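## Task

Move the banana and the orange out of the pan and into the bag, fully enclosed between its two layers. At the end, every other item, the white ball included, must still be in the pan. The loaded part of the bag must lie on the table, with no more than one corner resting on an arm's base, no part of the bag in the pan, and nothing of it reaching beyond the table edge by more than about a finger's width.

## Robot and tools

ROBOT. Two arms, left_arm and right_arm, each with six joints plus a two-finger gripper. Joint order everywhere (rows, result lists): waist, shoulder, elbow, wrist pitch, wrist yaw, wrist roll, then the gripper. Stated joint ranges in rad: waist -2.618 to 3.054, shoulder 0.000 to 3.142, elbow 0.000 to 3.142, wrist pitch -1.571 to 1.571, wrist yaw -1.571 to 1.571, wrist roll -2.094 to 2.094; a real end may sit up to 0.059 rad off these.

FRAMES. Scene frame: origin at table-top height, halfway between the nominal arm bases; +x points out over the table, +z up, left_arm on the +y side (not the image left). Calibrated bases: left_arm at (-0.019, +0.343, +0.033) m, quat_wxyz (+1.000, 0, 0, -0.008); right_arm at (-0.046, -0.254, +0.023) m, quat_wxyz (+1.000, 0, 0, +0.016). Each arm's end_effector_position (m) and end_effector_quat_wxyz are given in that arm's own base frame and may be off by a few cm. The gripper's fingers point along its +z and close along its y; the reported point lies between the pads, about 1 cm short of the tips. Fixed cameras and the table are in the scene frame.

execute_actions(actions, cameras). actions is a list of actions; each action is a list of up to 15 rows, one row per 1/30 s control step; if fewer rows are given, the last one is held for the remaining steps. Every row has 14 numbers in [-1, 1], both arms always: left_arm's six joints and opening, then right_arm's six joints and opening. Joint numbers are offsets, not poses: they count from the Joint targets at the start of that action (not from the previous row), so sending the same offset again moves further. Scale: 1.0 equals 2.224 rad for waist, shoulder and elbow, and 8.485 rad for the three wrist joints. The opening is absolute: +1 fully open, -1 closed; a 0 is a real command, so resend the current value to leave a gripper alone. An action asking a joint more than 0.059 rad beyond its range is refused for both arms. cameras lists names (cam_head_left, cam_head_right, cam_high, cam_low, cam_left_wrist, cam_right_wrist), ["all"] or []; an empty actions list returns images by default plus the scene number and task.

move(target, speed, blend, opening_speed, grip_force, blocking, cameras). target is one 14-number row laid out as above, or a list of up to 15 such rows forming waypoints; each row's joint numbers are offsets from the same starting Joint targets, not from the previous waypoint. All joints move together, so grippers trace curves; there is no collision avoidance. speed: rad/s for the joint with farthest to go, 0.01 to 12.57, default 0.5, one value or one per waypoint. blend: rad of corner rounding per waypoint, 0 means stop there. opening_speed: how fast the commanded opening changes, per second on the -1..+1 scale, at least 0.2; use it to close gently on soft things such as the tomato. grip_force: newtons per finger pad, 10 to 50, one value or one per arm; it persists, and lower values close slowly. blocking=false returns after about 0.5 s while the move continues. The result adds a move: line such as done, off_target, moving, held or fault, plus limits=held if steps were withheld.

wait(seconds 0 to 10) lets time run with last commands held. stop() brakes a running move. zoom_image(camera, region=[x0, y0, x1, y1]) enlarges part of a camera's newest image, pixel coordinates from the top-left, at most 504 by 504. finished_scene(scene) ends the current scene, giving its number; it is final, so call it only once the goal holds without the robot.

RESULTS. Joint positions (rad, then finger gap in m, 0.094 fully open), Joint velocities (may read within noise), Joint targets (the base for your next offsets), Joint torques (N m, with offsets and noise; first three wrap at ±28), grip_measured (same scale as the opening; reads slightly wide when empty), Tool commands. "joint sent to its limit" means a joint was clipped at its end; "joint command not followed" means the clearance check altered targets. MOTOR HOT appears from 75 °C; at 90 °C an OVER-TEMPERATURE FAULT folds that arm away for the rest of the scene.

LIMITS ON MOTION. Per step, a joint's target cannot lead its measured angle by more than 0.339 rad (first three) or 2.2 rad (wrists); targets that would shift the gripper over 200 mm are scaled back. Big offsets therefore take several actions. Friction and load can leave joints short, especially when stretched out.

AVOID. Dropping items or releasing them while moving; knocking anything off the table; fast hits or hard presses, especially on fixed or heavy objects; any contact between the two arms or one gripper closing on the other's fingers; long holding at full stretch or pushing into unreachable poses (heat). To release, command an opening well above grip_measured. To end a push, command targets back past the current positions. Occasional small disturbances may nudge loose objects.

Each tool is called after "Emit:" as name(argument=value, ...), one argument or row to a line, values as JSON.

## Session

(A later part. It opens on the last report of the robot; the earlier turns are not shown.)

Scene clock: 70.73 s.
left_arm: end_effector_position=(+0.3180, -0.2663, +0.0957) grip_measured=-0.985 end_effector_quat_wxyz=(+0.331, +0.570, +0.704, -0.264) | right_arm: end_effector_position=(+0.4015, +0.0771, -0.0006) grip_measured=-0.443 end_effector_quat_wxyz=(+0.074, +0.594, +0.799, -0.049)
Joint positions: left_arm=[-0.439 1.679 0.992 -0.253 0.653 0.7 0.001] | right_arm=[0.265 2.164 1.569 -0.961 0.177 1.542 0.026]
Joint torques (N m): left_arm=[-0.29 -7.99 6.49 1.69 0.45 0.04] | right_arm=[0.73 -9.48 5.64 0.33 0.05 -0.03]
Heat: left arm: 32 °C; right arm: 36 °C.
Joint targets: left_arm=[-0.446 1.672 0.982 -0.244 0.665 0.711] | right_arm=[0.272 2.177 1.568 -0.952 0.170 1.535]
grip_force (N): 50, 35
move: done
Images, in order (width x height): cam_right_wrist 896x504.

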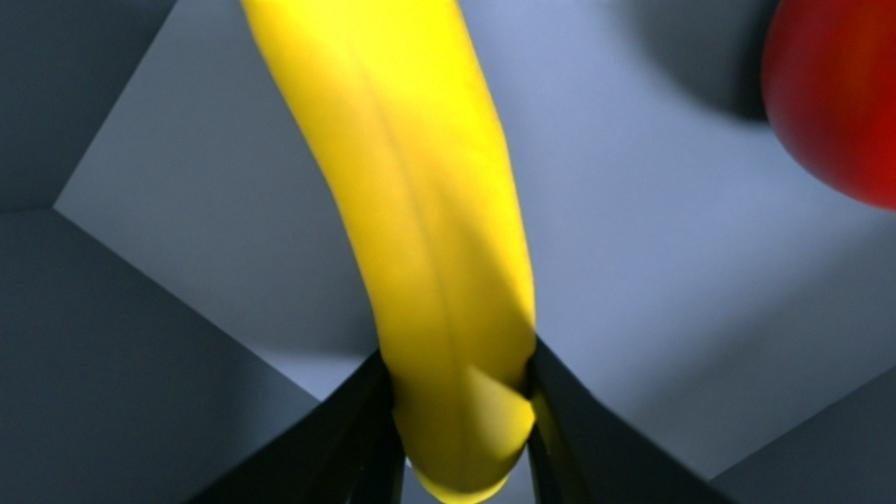

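Emit:
move(
  target=[
    [0,0,0,0,0,0,-1.0,0,-0.1259,0,0,0,0,-0.55],
    [0,0,0,0,0,0,-1.0,0.2914,-0.3044,-0.1655,-0.0174,0,-0.0725,-0.55],
    [0,0,0,0,0,0,-1.0,0.2945,-0.2176,-0.1790,0.0055,-0.0005,-0.0734,-0.55],
  ],
  speed=[0.4,0.7,0.5],
  blend=[0.1,0.1,0],
  cameras=["cam_right_wrist","cam_left_wrist","cam_head_left","cam_low"],
)

Emit:
zoom_image(
  camera="cam_low",
  region=[380, 220, 560, 380],
)

Emit:
zoom_image(
  camera="cam_head_left",
  region=[280, 200, 480, 360],
)

Scene clock: 75.50 s.
left_arm: end_effector_position=(+0.3180, -0.2663, +0.0957) grip_measured=-0.985 end_effector_quat_wxyz=(+0.331, +0.570, +0.704, -0.264) | right_arm: end_effector_position=(+0.2213, +0.2408, +0.0620) grip_measured=-0.446 end_effector_quat_wxyz=(+0.107, +0.006, +0.994, +0.000)
Joint positions: left_arm=[-0.439 1.679 0.992 -0.253 0.653 0.7 0.001] | right_arm=[0.918 1.69 1.168 -0.918 0.171 0.92 0.026]
Joint torques (N m): left_arm=[-0.31 -7.99 6.53 1.68 0.45 0.05] | right_arm=[0.95 -6.86 6.27 0.62 0.06 -0.04]
Heat: left arm: 32 °C; right arm: 37 °C.
Joint targets: left_arm=[-0.446 1.672 0.982 -0.244 0.665 0.711] | right_arm=[0.927 1.693 1.170 -0.905 0.166 0.912]
grip_force (N): 50, 35
move: done; blend cut to 0.0972 rad at target 2
Images, in order (width x height): cam_head_left 896x504, cam_low 896x504, cam_left_wrist 896x504, cam_right_wrist 896x504.

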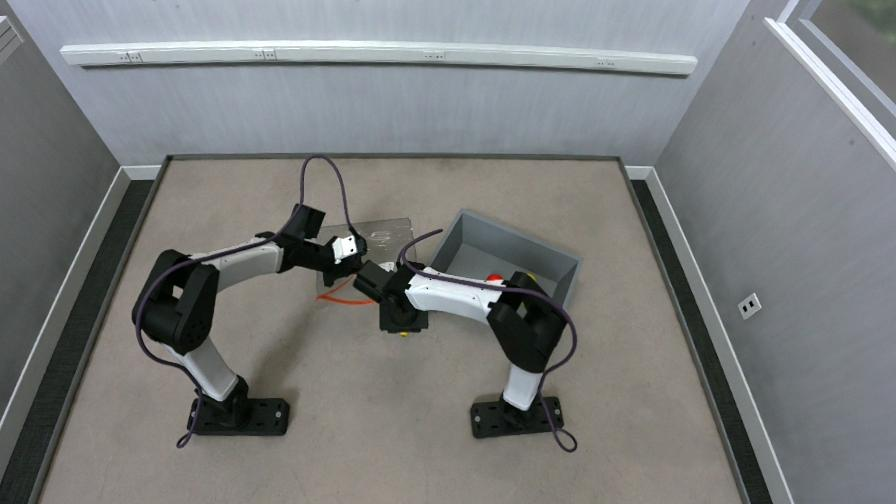

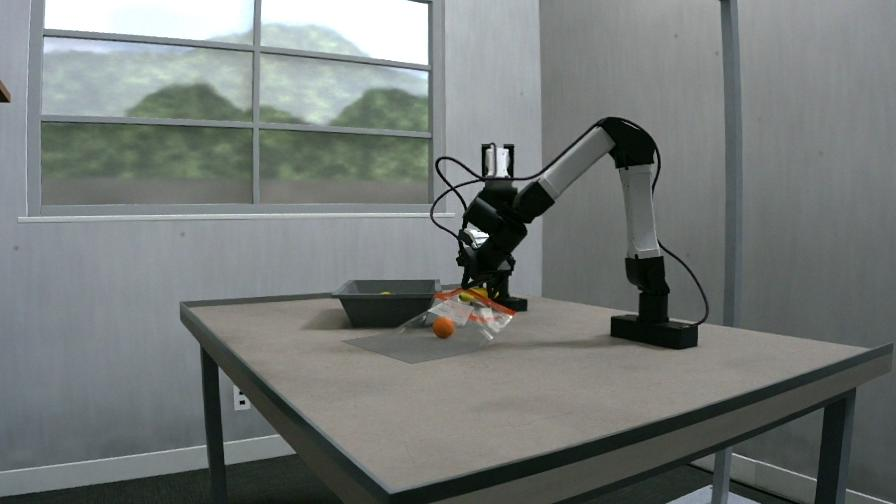

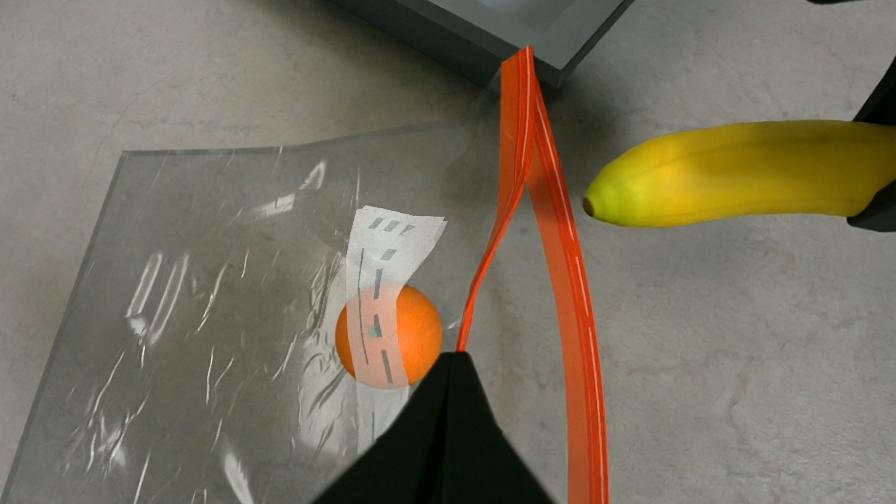

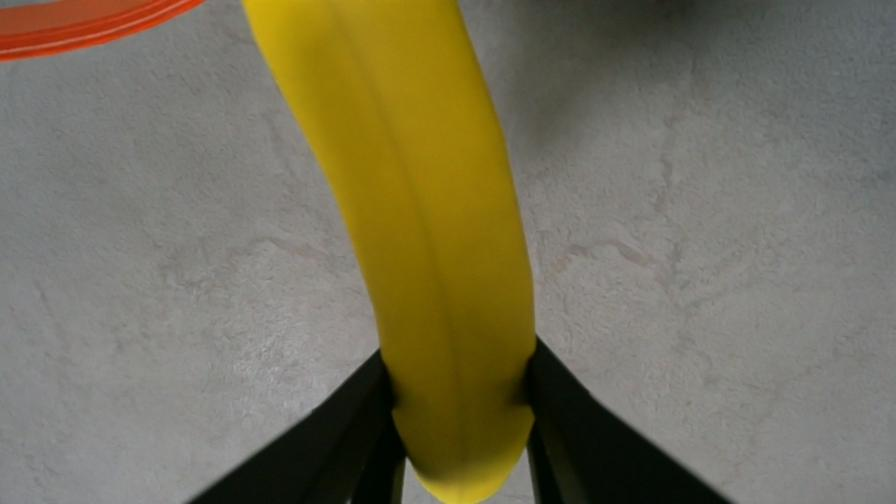

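Scaled by 2.800 from the camera's 896x504 image, which has a finer 1280x720 frame.

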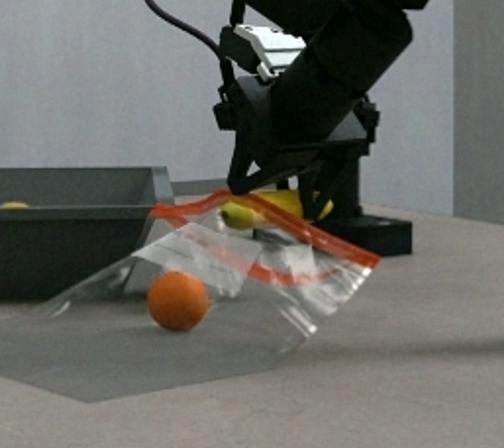

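Scaled by 2.520 from the camera's 896x504 image, which has a finer 1280x720 frame.

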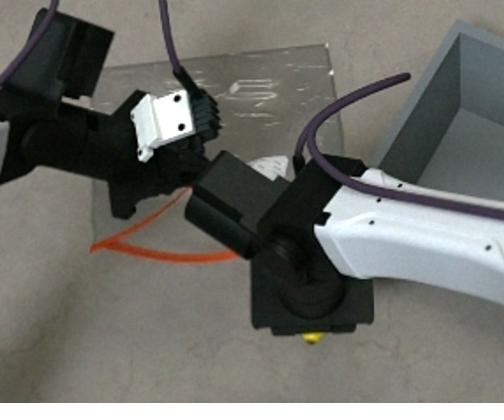

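Emit:
move(
  target=[0,0,0,0,0,0,-1.0,-0.0517,0.0868,0.1012,-0.0065,0.0005,0.0092,-0.55],
  speed=0.2,
  cameras=["cam_right_wrist","cam_left_wrist","cam_head_left","cam_low"],
)

Emit:
zoom_image(
  camera="cam_low",
  region=[380, 220, 560, 380],
)

Scene clock: 79.37 s.
left_arm: end_effector_position=(+0.3180, -0.2663, +0.0957) grip_measured=-0.985 end_effector_quat_wxyz=(+0.331, +0.570, +0.704, -0.264) | right_arm: end_effector_position=(+0.2435, +0.2478, +0.0585) grip_measured=-0.446 end_effector_quat_wxyz=(+0.106, +0.034, +0.994, -0.003)
Joint positions: left_arm=[-0.439 1.679 0.992 -0.253 0.653 0.7 0.001] | right_arm=[0.879 1.772 1.251 -0.923 0.171 0.936 0.026]
Joint torques (N m): left_arm=[-0.31 -7.99 6.53 1.7 0.45 0.05] | right_arm=[0.13 -8.21 5.96 0.57 0.11 0.04]
Heat: left arm: 32 °C; right arm: 36 °C.
Joint targets: left_arm=[-0.446 1.672 0.982 -0.244 0.665 0.711] | right_arm=[0.881 1.771 1.249 -0.924 0.171 0.936]
grip_force (N): 50, 35
move: held (right_arm; a check stopped the path); limits=held; right_arm: the elbow is farthest, 0.144 rad from its target
joint command not followed: on one or more control steps a check withheld the commanded joint targets of the right arm, and it was not sent them on those steps.
cause: the commanded joint targets, or the way to them, would bring a part of the robot too close to another arm (this arm's wrist (the part past the wrist pitch) and the left arm's wrist camera, at the place that arm is still heading or pushing toward).
Images, in order (width x height): cam_head_left 896x504, cam_low 896x504, cam_left_wrist 896x504, cam_right_wrist 896x504.

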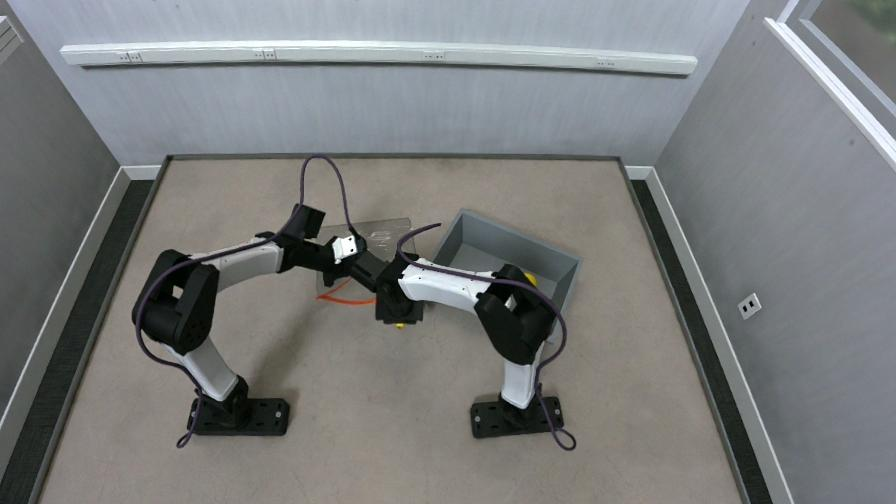

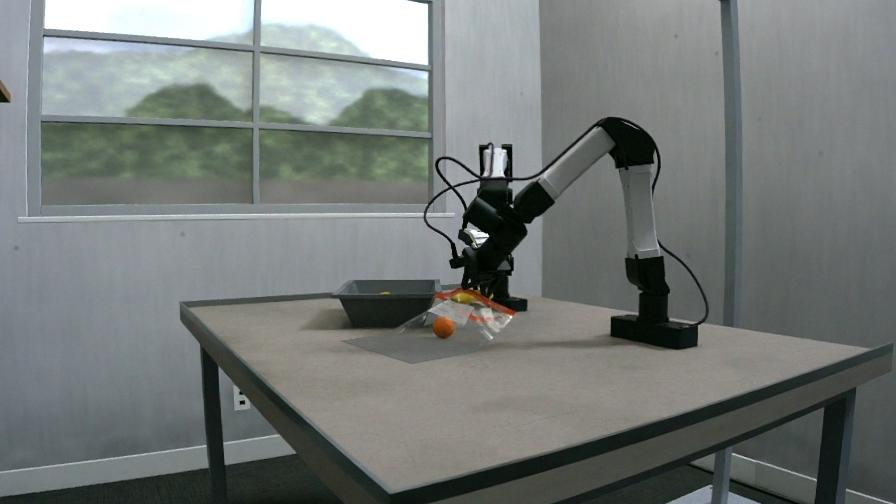

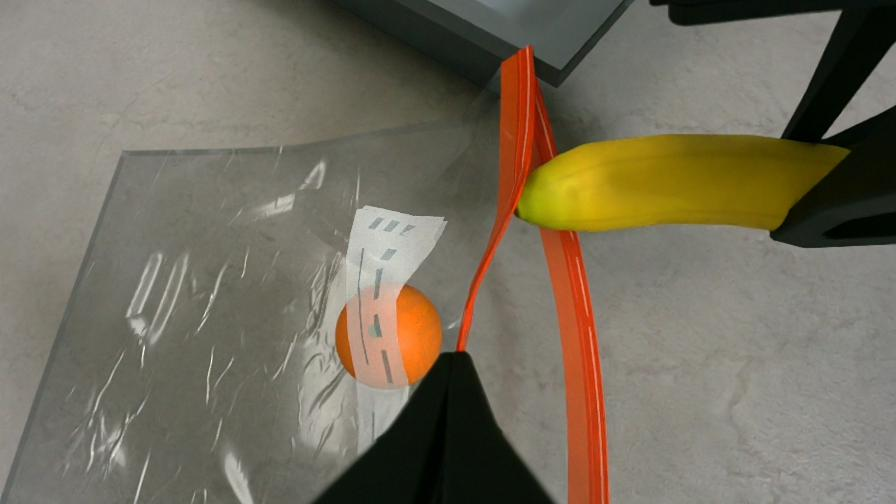

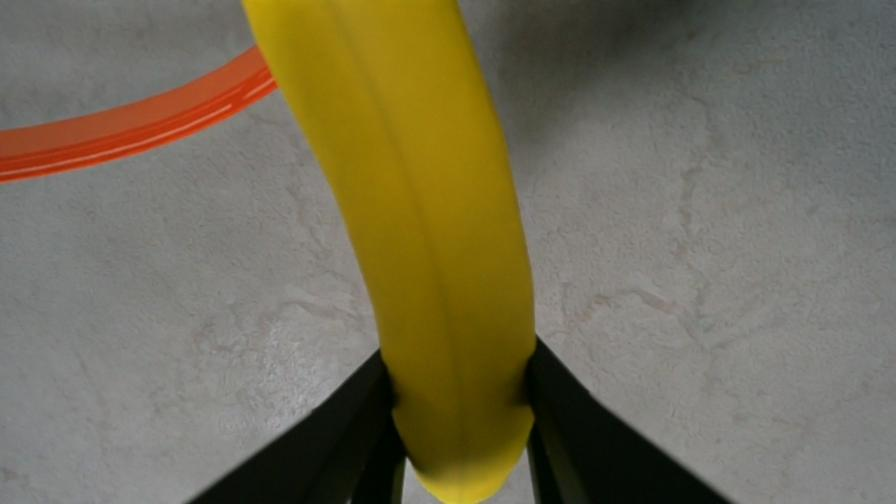

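Scaled by 2.800 from the camera's 896x504 image, which has a finer 1280x720 frame.

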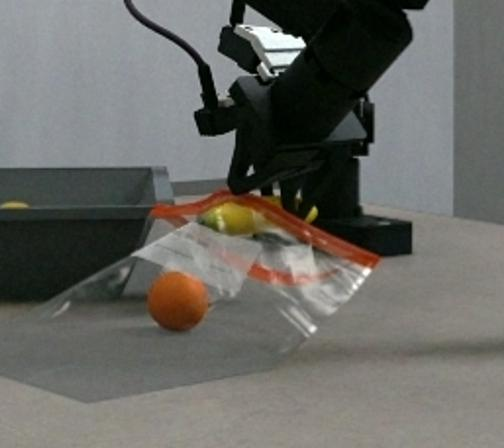

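Emit:
move(
  target=[
    [0,0,0,0,0,0,-1.0,0.0207,-0.0351,-0.0355,0.0022,-0.0006,-0.0028,-0.55],
    [0,0,0,0,0,0,-1.0,-0.0893,-0.1897,-0.2511,0.0675,-0.0565,-0.0070,-0.55],
    [0,0,0,0,0,0,-1.0,-0.1140,-0.1348,-0.2179,0.0714,-0.0599,-0.0128,-0.55],
  ],
  speed=[0.2,0.4,0.2],
  blend=[0.02,0.02,0],
  cameras=["cam_right_wrist","cam_left_wrist","cam_head_left","cam_low"],
)

Emit:
zoom_image(
  camera="cam_low",
  region=[380, 220, 560, 380],
)

Scene clock: 84.57 s.
left_arm: end_effector_position=(+0.3180, -0.2663, +0.0957) grip_measured=-0.985 end_effector_quat_wxyz=(+0.331, +0.570, +0.704, -0.264) | right_arm: end_effector_position=(+0.2335, +0.2409, +0.0499) grip_measured=-0.446 end_effector_quat_wxyz=(+0.079, +0.056, +0.954, +0.283)
Joint positions: left_arm=[-0.439 1.679 0.992 -0.253 0.653 0.7 0.001] | right_arm=[0.634 1.462 0.737 -0.337 -0.327 0.836 0.026]
Joint torques (N m): left_arm=[-0.32 -8.02 6.46 1.69 0.46 0.04] | right_arm=[-0.59 -4.42 8.91 1.37 -0.23 -0.07]
Heat: left arm: 32 °C; right arm: 37 °C.
Joint targets: left_arm=[-0.446 1.672 0.982 -0.244 0.665 0.711] | right_arm=[0.627 1.471 0.764 -0.318 -0.338 0.827]
grip_force (N): 50, 35
move: done
Images, in order (width x height): cam_head_left 896x504, cam_low 896x504, cam_left_wrist 896x504, cam_right_wrist 896x504.

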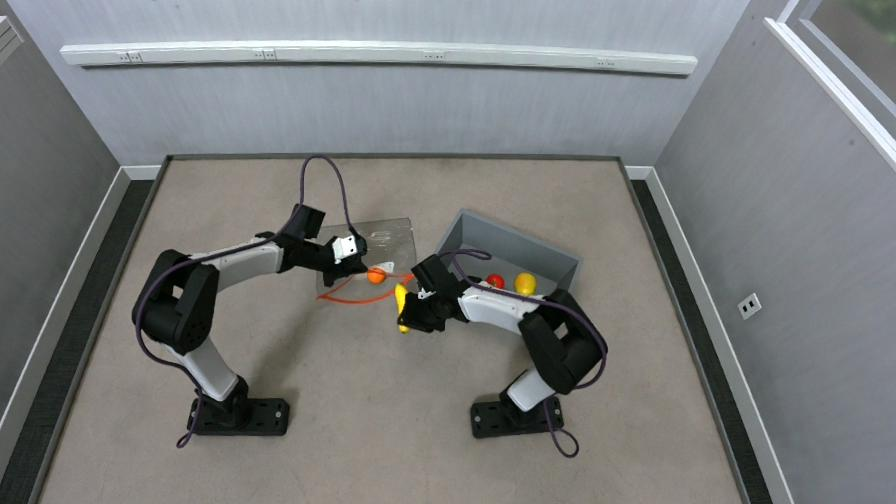

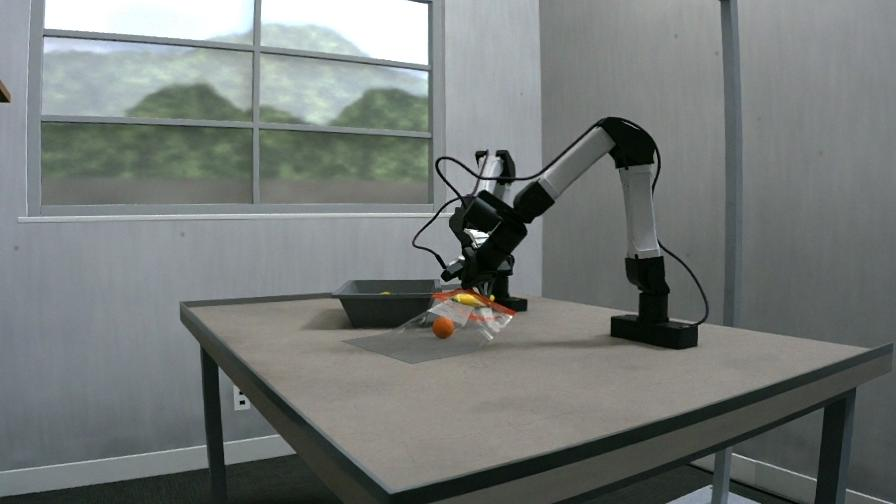

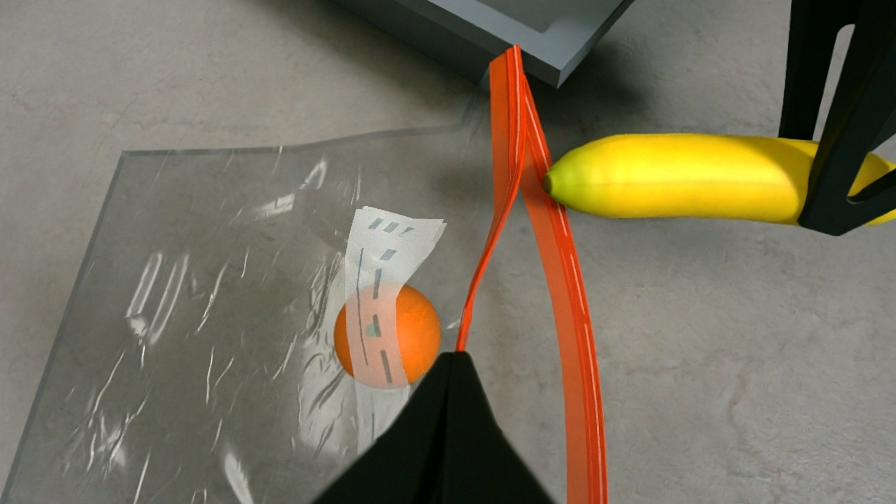

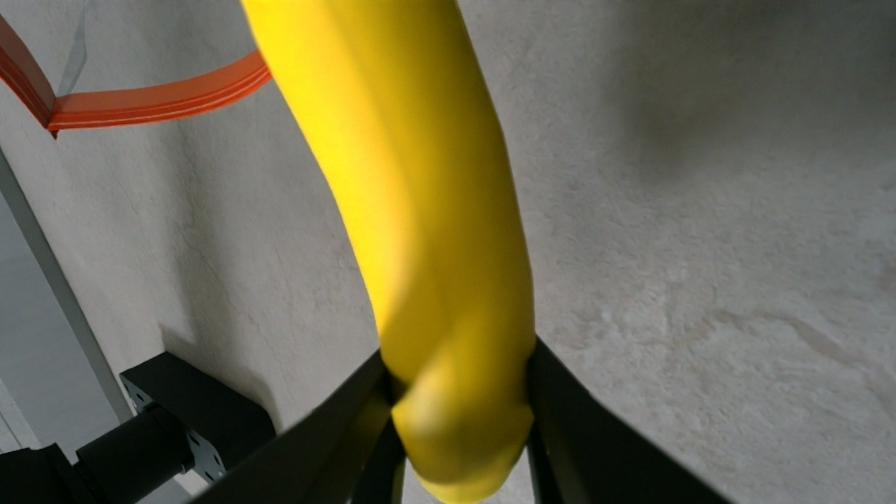

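Scaled by 2.800 from the camera's 896x504 image, which has a finer 1280x720 frame.

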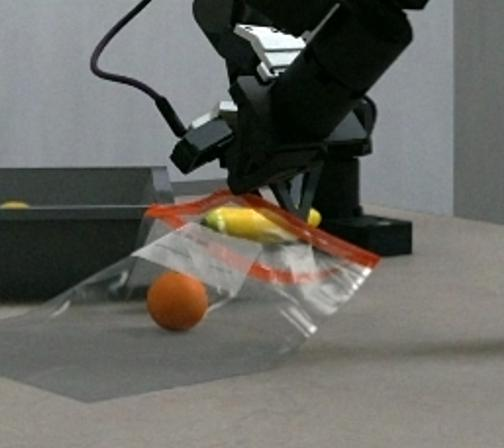

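Emit:
move(
  target=[0,0,0,0,0,0,-1.0,-0.0380,0.0842,0.0967,-0.0045,-0.0055,-0.0095,-0.55],
  speed=0.2,
  cameras=["cam_right_wrist","cam_left_wrist","cam_low"],
)

Emit:
zoom_image(
  camera="cam_low",
  region=[380, 220, 560, 380],
)

Scene clock: 86.63 s.
left_arm: end_effector_position=(+0.3184, -0.2665, +0.0960) grip_measured=-0.985 end_effector_quat_wxyz=(+0.332, +0.570, +0.704, -0.264) | right_arm: end_effector_position=(+0.2932, +0.2544, +0.0603) grip_measured=-0.446 end_effector_quat_wxyz=(+0.090, +0.050, +0.950, +0.295)
Joint positions: left_arm=[-0.439 1.679 0.992 -0.251 0.653 0.7 0.001] | right_arm=[0.55 1.647 0.951 -0.359 -0.374 0.756 0.026]
Joint torques (N m): left_arm=[-0.31 -7.97 6.5 1.66 0.45 0.05] | right_arm=[-0.69 -6.05 9.05 1.21 -0.26 -0.09]
Heat: left arm: 32 °C; right arm: 36 °C.
Joint targets: left_arm=[-0.446 1.672 0.982 -0.244 0.665 0.711] | right_arm=[0.543 1.658 0.979 -0.356 -0.384 0.746]
grip_force (N): 50, 35
move: done
Images, in order (width x height): cam_low 896x504, cam_left_wrist 896x504, cam_right_wrist 896x504.

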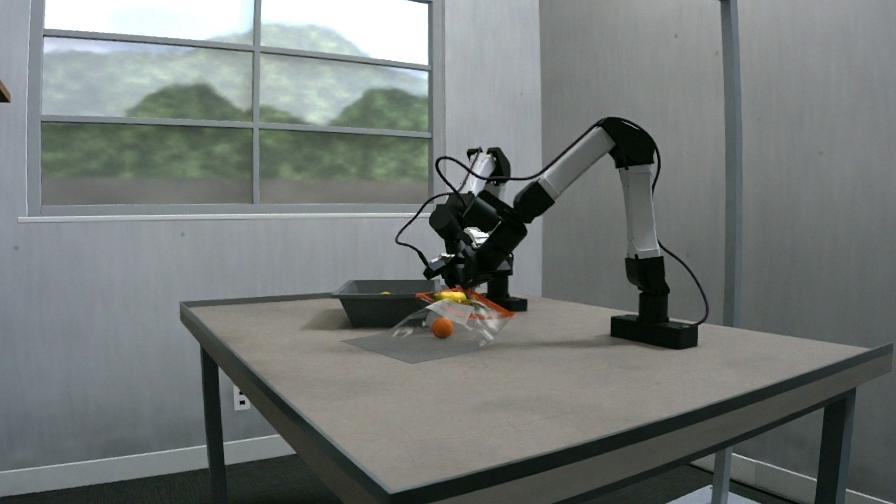

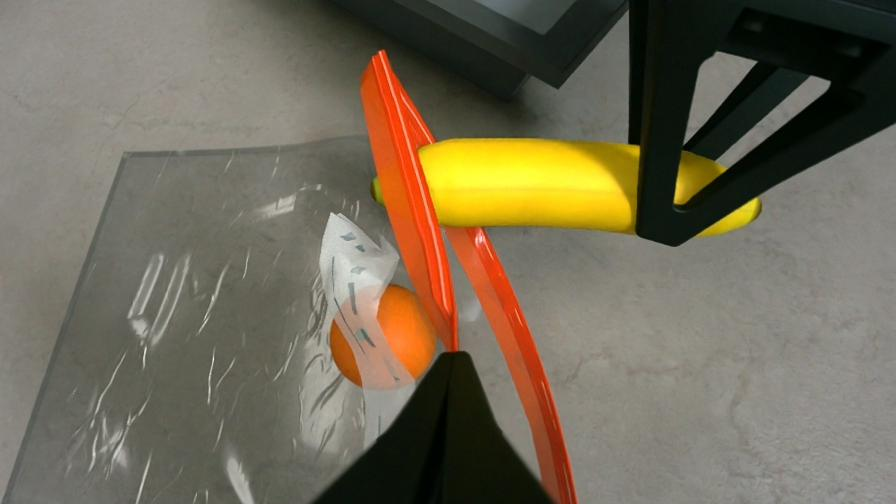

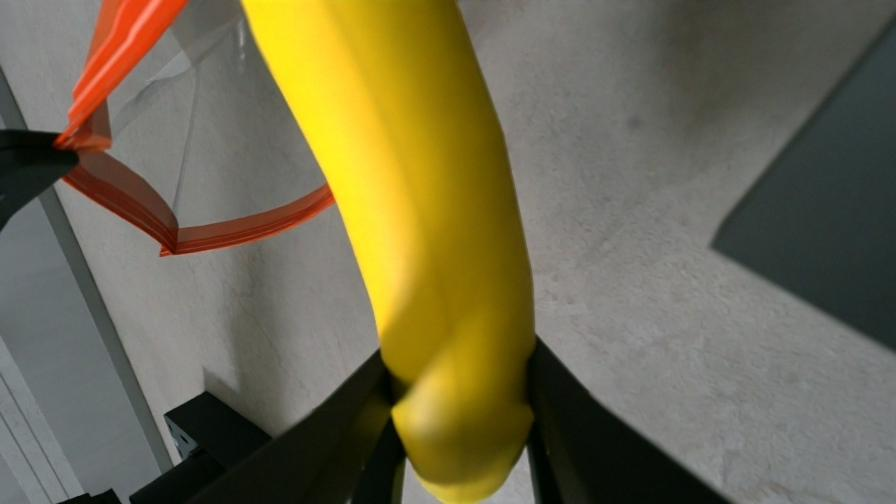

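Scaled by 2.800 from the camera's 896x504 image, which has a finer 1280x720 frame.

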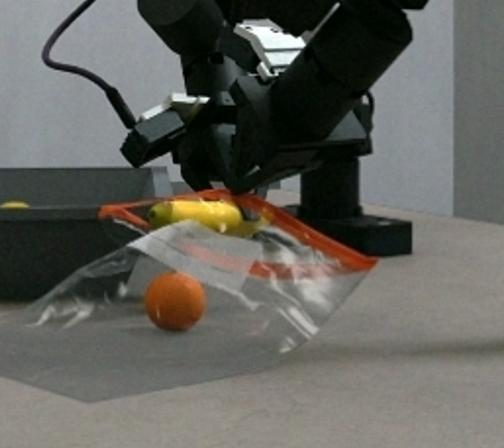

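Emit:
move(
  target=[0,0,0,0,0,0,-1.0,-0.0202,-0.0036,-0.0018,-0.0170,-0.0160,-0.0346,-0.55],
  speed=0.25,
  cameras=["cam_right_wrist","cam_left_wrist","cam_low","cam_head_left"],
)

Emit:
zoom_image(
  camera="cam_low",
  region=[380, 220, 560, 380],
)

Emit:
zoom_image(
  camera="cam_head_left",
  region=[280, 200, 480, 360],
)

Scene clock: 90.37 s.
left_arm: end_effector_position=(+0.3184, -0.2665, +0.0960) grip_measured=-0.985 end_effector_quat_wxyz=(+0.332, +0.570, +0.704, -0.264) | right_arm: end_effector_position=(+0.2647, +0.2432, +0.0553) grip_measured=-0.446 end_effector_quat_wxyz=(+0.045, -0.067, +0.950, +0.302)
Joint positions: left_arm=[-0.439 1.679 0.992 -0.251 0.653 0.7 0.001] | right_arm=[0.506 1.647 0.951 -0.5 -0.508 0.462 0.026]
Joint torques (N m): left_arm=[-0.28 -8.01 6.5 1.66 0.45 0.05] | right_arm=[-0.69 -6.52 8.46 0.99 -0.32 -0.11]
Heat: left arm: 32 °C; right arm: 36 °C.
Joint targets: left_arm=[-0.446 1.672 0.982 -0.244 0.665 0.711] | right_arm=[0.498 1.650 0.975 -0.500 -0.520 0.453]
grip_force (N): 50, 35
move: done
Images, in order (width x height): cam_head_left 896x504, cam_low 896x504, cam_left_wrist 896x504, cam_right_wrist 896x504.

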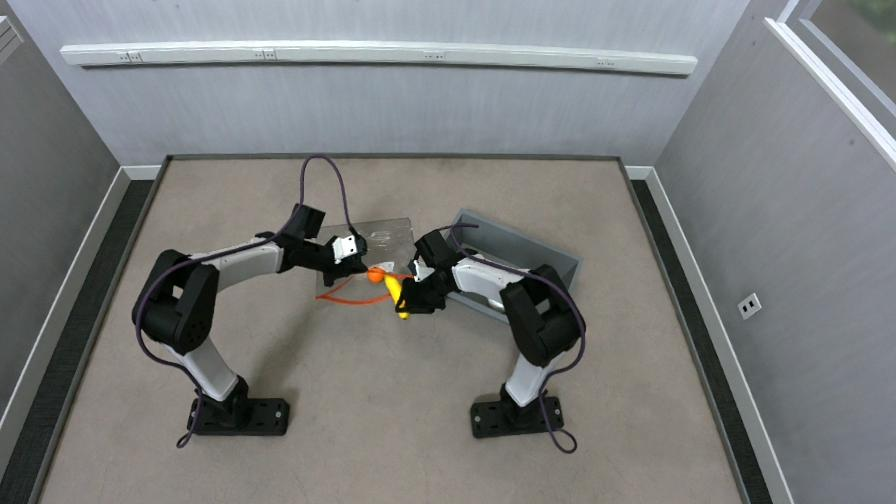

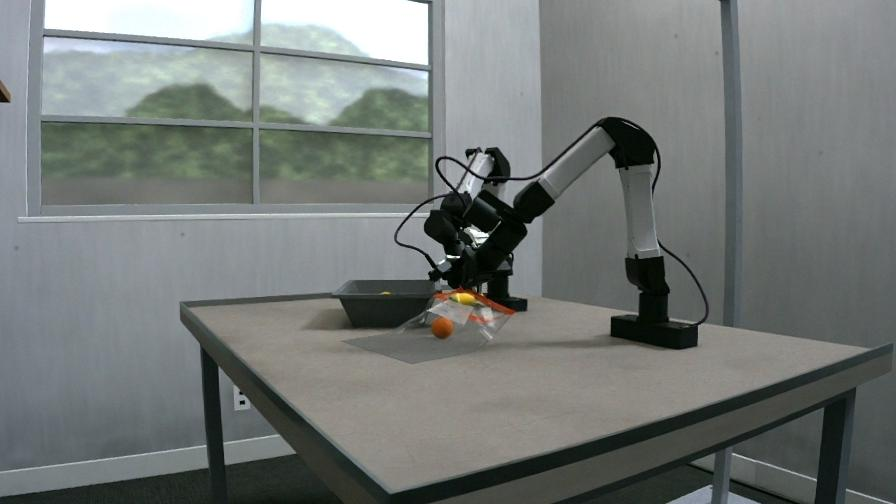

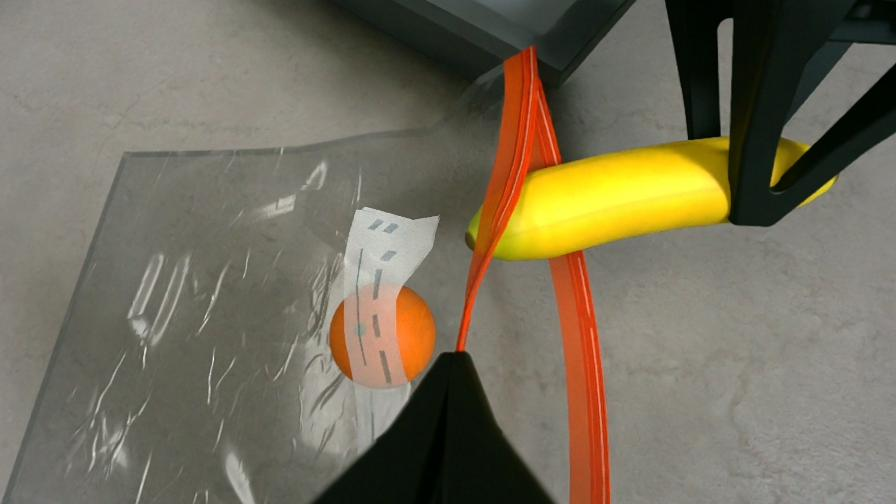

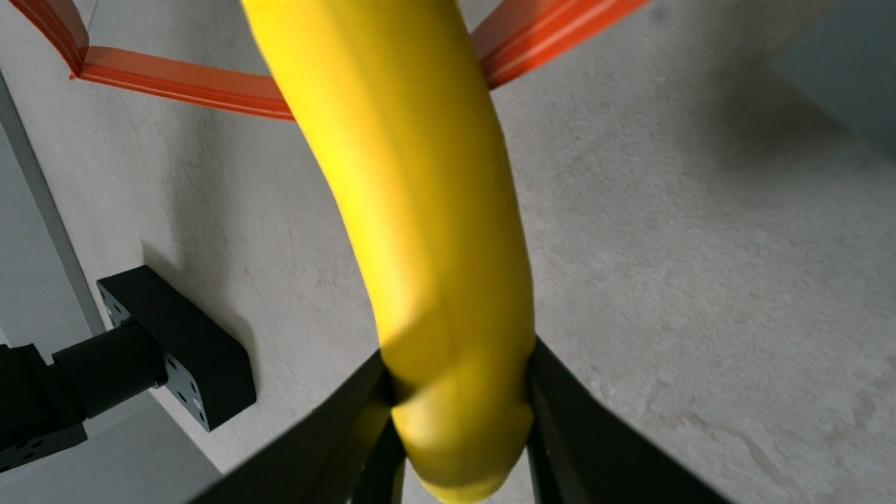

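Scaled by 2.800 from the camera's 896x504 image, which has a finer 1280x720 frame.

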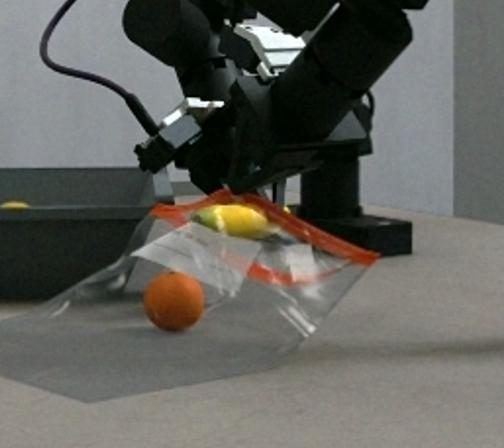

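Scaled by 2.520 from the camera's 896x504 image, which has a finer 1280x720 frame.

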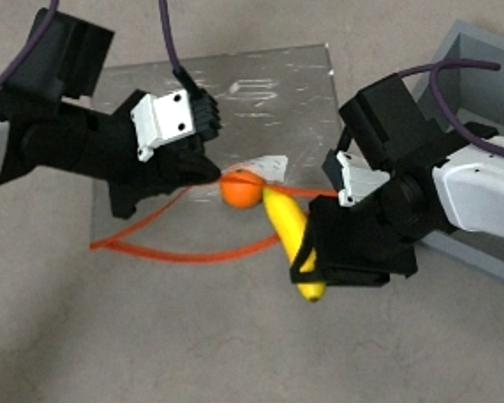

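Emit:
move(
  target=[0,0,0,0,0,0,-1.0,-0.0126,0.0751,0.0148,0.0163,-0.0013,-0.0034,-0.55],
  speed=0.2,
  cameras=["cam_right_wrist","cam_left_wrist","cam_low"],
)

Emit:
zoom_image(
  camera="cam_low",
  region=[380, 220, 560, 380],
)

Scene clock: 93.47 s.
left_arm: end_effector_position=(+0.3184, -0.2665, +0.0960) grip_measured=-0.985 end_effector_quat_wxyz=(+0.332, +0.570, +0.704, -0.264) | right_arm: end_effector_position=(+0.2969, +0.2512, +0.0306) grip_measured=-0.446 end_effector_quat_wxyz=(+0.060, -0.072, +0.946, +0.311)
Joint positions: left_arm=[-0.439 1.679 0.992 -0.251 0.653 0.7 0.001] | right_arm=[0.477 1.792 0.995 -0.377 -0.522 0.433 0.026]
Joint torques (N m): left_arm=[-0.32 -8.05 6.5 1.66 0.45 0.06] | right_arm=[-0.7 -5.55 7.19 1.14 -0.34 -0.08]
Heat: left arm: 32 °C; right arm: 36 °C.
Joint targets: left_arm=[-0.446 1.672 0.982 -0.244 0.665 0.711] | right_arm=[0.470 1.817 1.008 -0.362 -0.531 0.424]
grip_force (N): 50, 35
move: done
Images, in order (width x height): cam_low 896x504, cam_left_wrist 896x504, cam_right_wrist 896x504.

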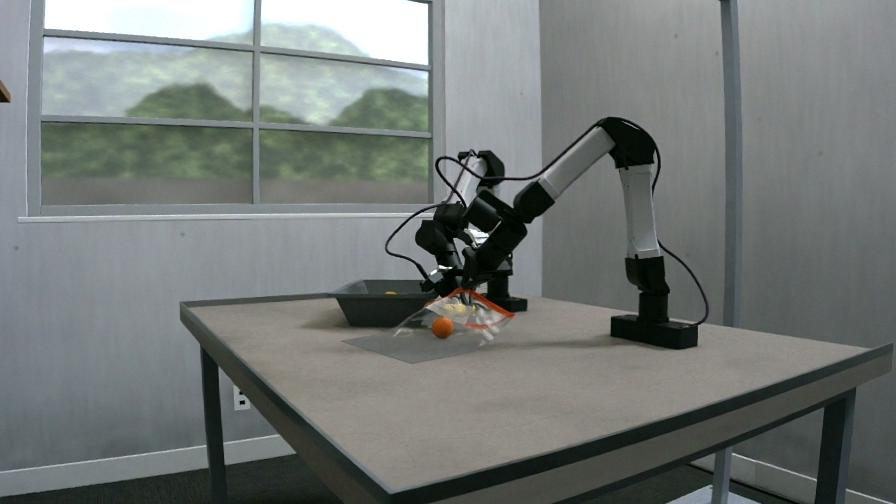

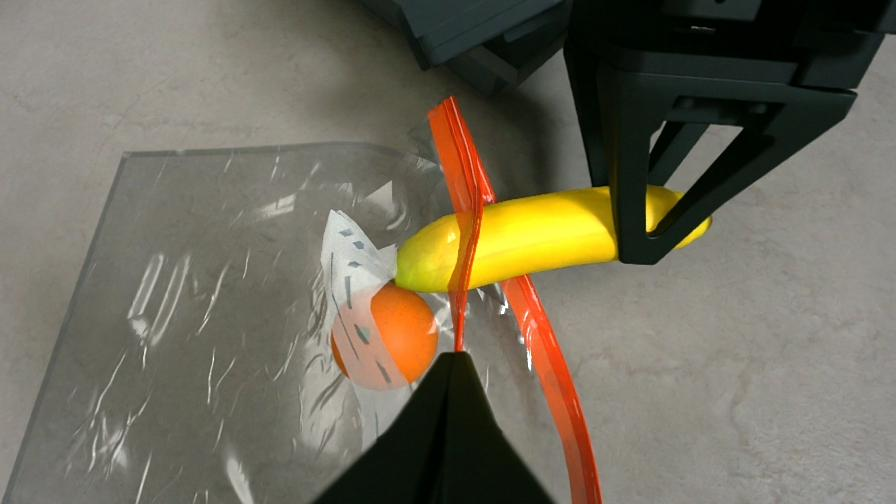

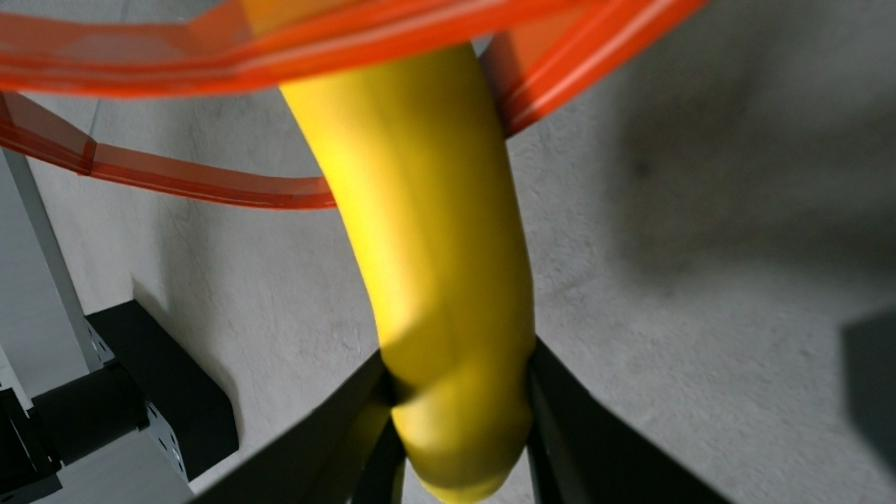

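Scaled by 2.800 from the camera's 896x504 image, which has a finer 1280x720 frame.

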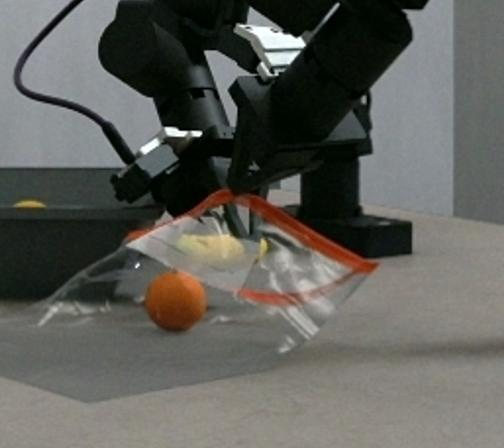

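Emit:
move(
  target=[0,0,0,0,0,0,-1.0,-0.0117,0.0980,0.1250,-0.0088,-0.0012,-0.0036,-0.55],
  speed=0.2,
  cameras=["cam_right_wrist","cam_left_wrist","cam_low","cam_head_left"],
)

Emit:
zoom_image(
  camera="cam_low",
  region=[380, 220, 560, 380],
)

Scene clock: 95.40 s.
left_arm: end_effector_position=(+0.3184, -0.2665, +0.0960) grip_measured=-0.985 end_effector_quat_wxyz=(+0.332, +0.570, +0.704, -0.264) | right_arm: end_effector_position=(+0.3609, +0.2736, +0.0270) grip_measured=-0.446 end_effector_quat_wxyz=(+0.074, -0.079, +0.941, +0.320)
Joint positions: left_arm=[-0.439 1.679 0.992 -0.251 0.653 0.7 0.001] | right_arm=[0.449 2.011 1.269 -0.412 -0.541 0.399 0.026]
Joint torques (N m): left_arm=[-0.32 -8.01 6.53 1.67 0.44 0.05] | right_arm=[-0.49 -7.68 7.72 0.77 -0.26 -0.09]
Heat: left arm: 32 °C; right arm: 36 °C.
Joint targets: left_arm=[-0.446 1.672 0.982 -0.244 0.665 0.711] | right_arm=[0.444 2.035 1.286 -0.437 -0.541 0.393]
grip_force (N): 50, 35
move: done
Images, in order (width x height): cam_head_left 896x504, cam_low 896x504, cam_left_wrist 896x504, cam_right_wrist 896x504.

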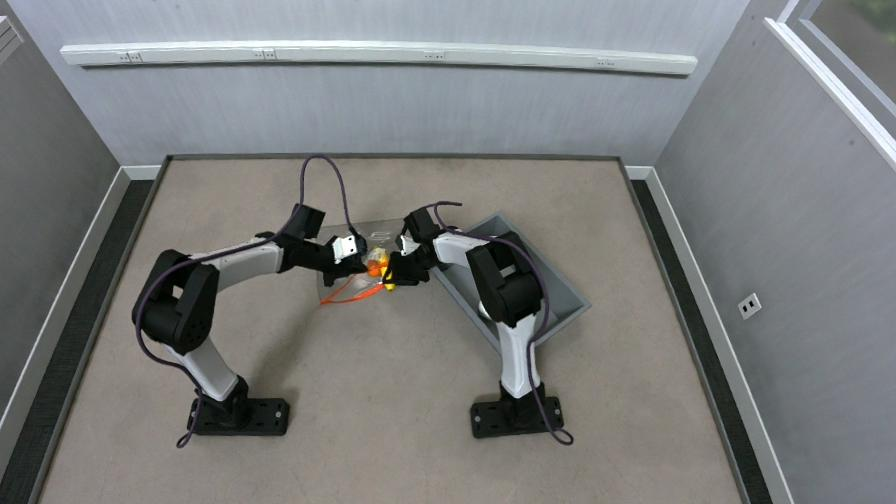

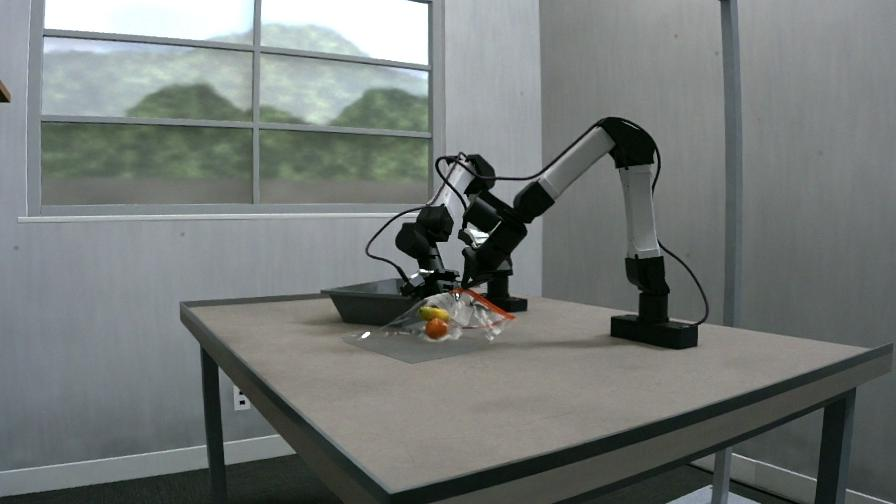

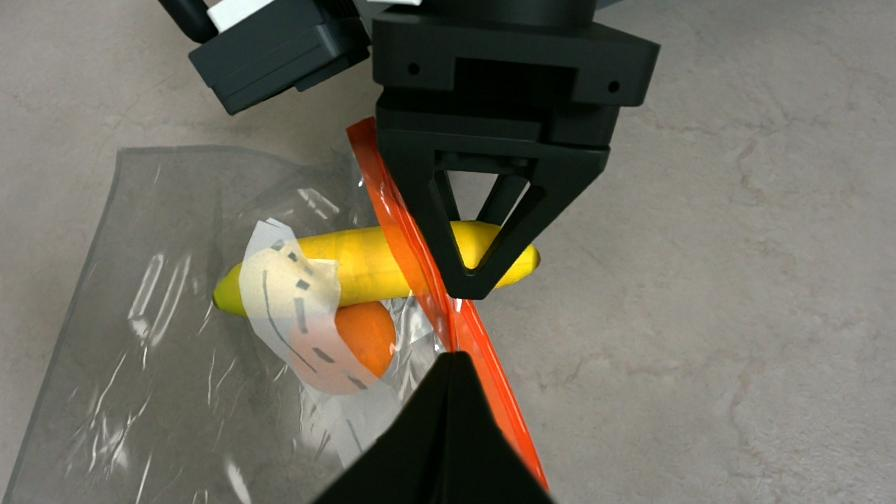

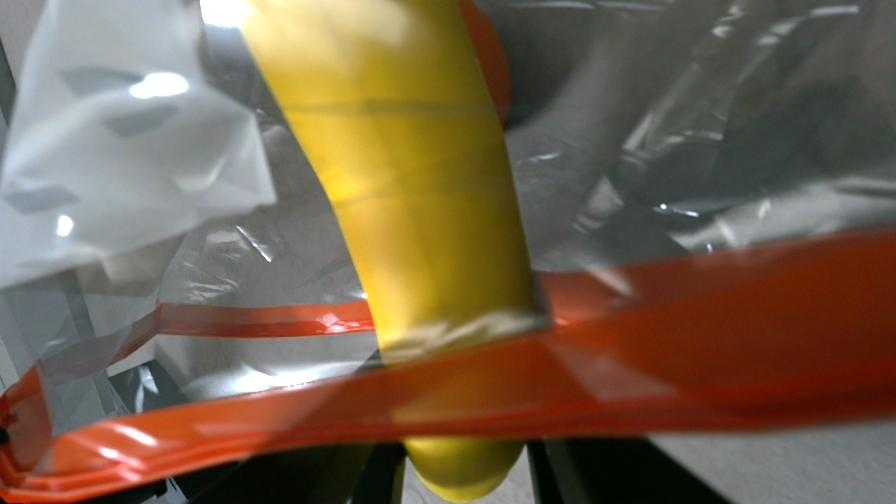

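Scaled by 2.800 from the camera's 896x504 image, which has a finer 1280x720 frame.

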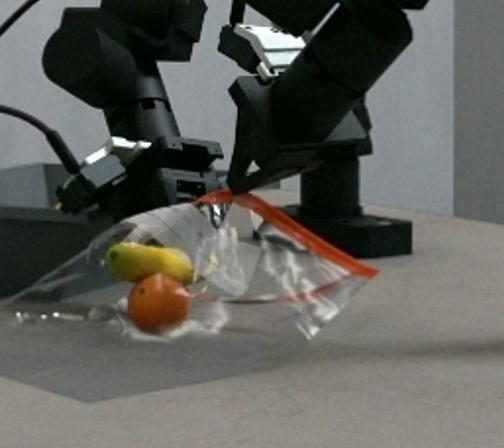

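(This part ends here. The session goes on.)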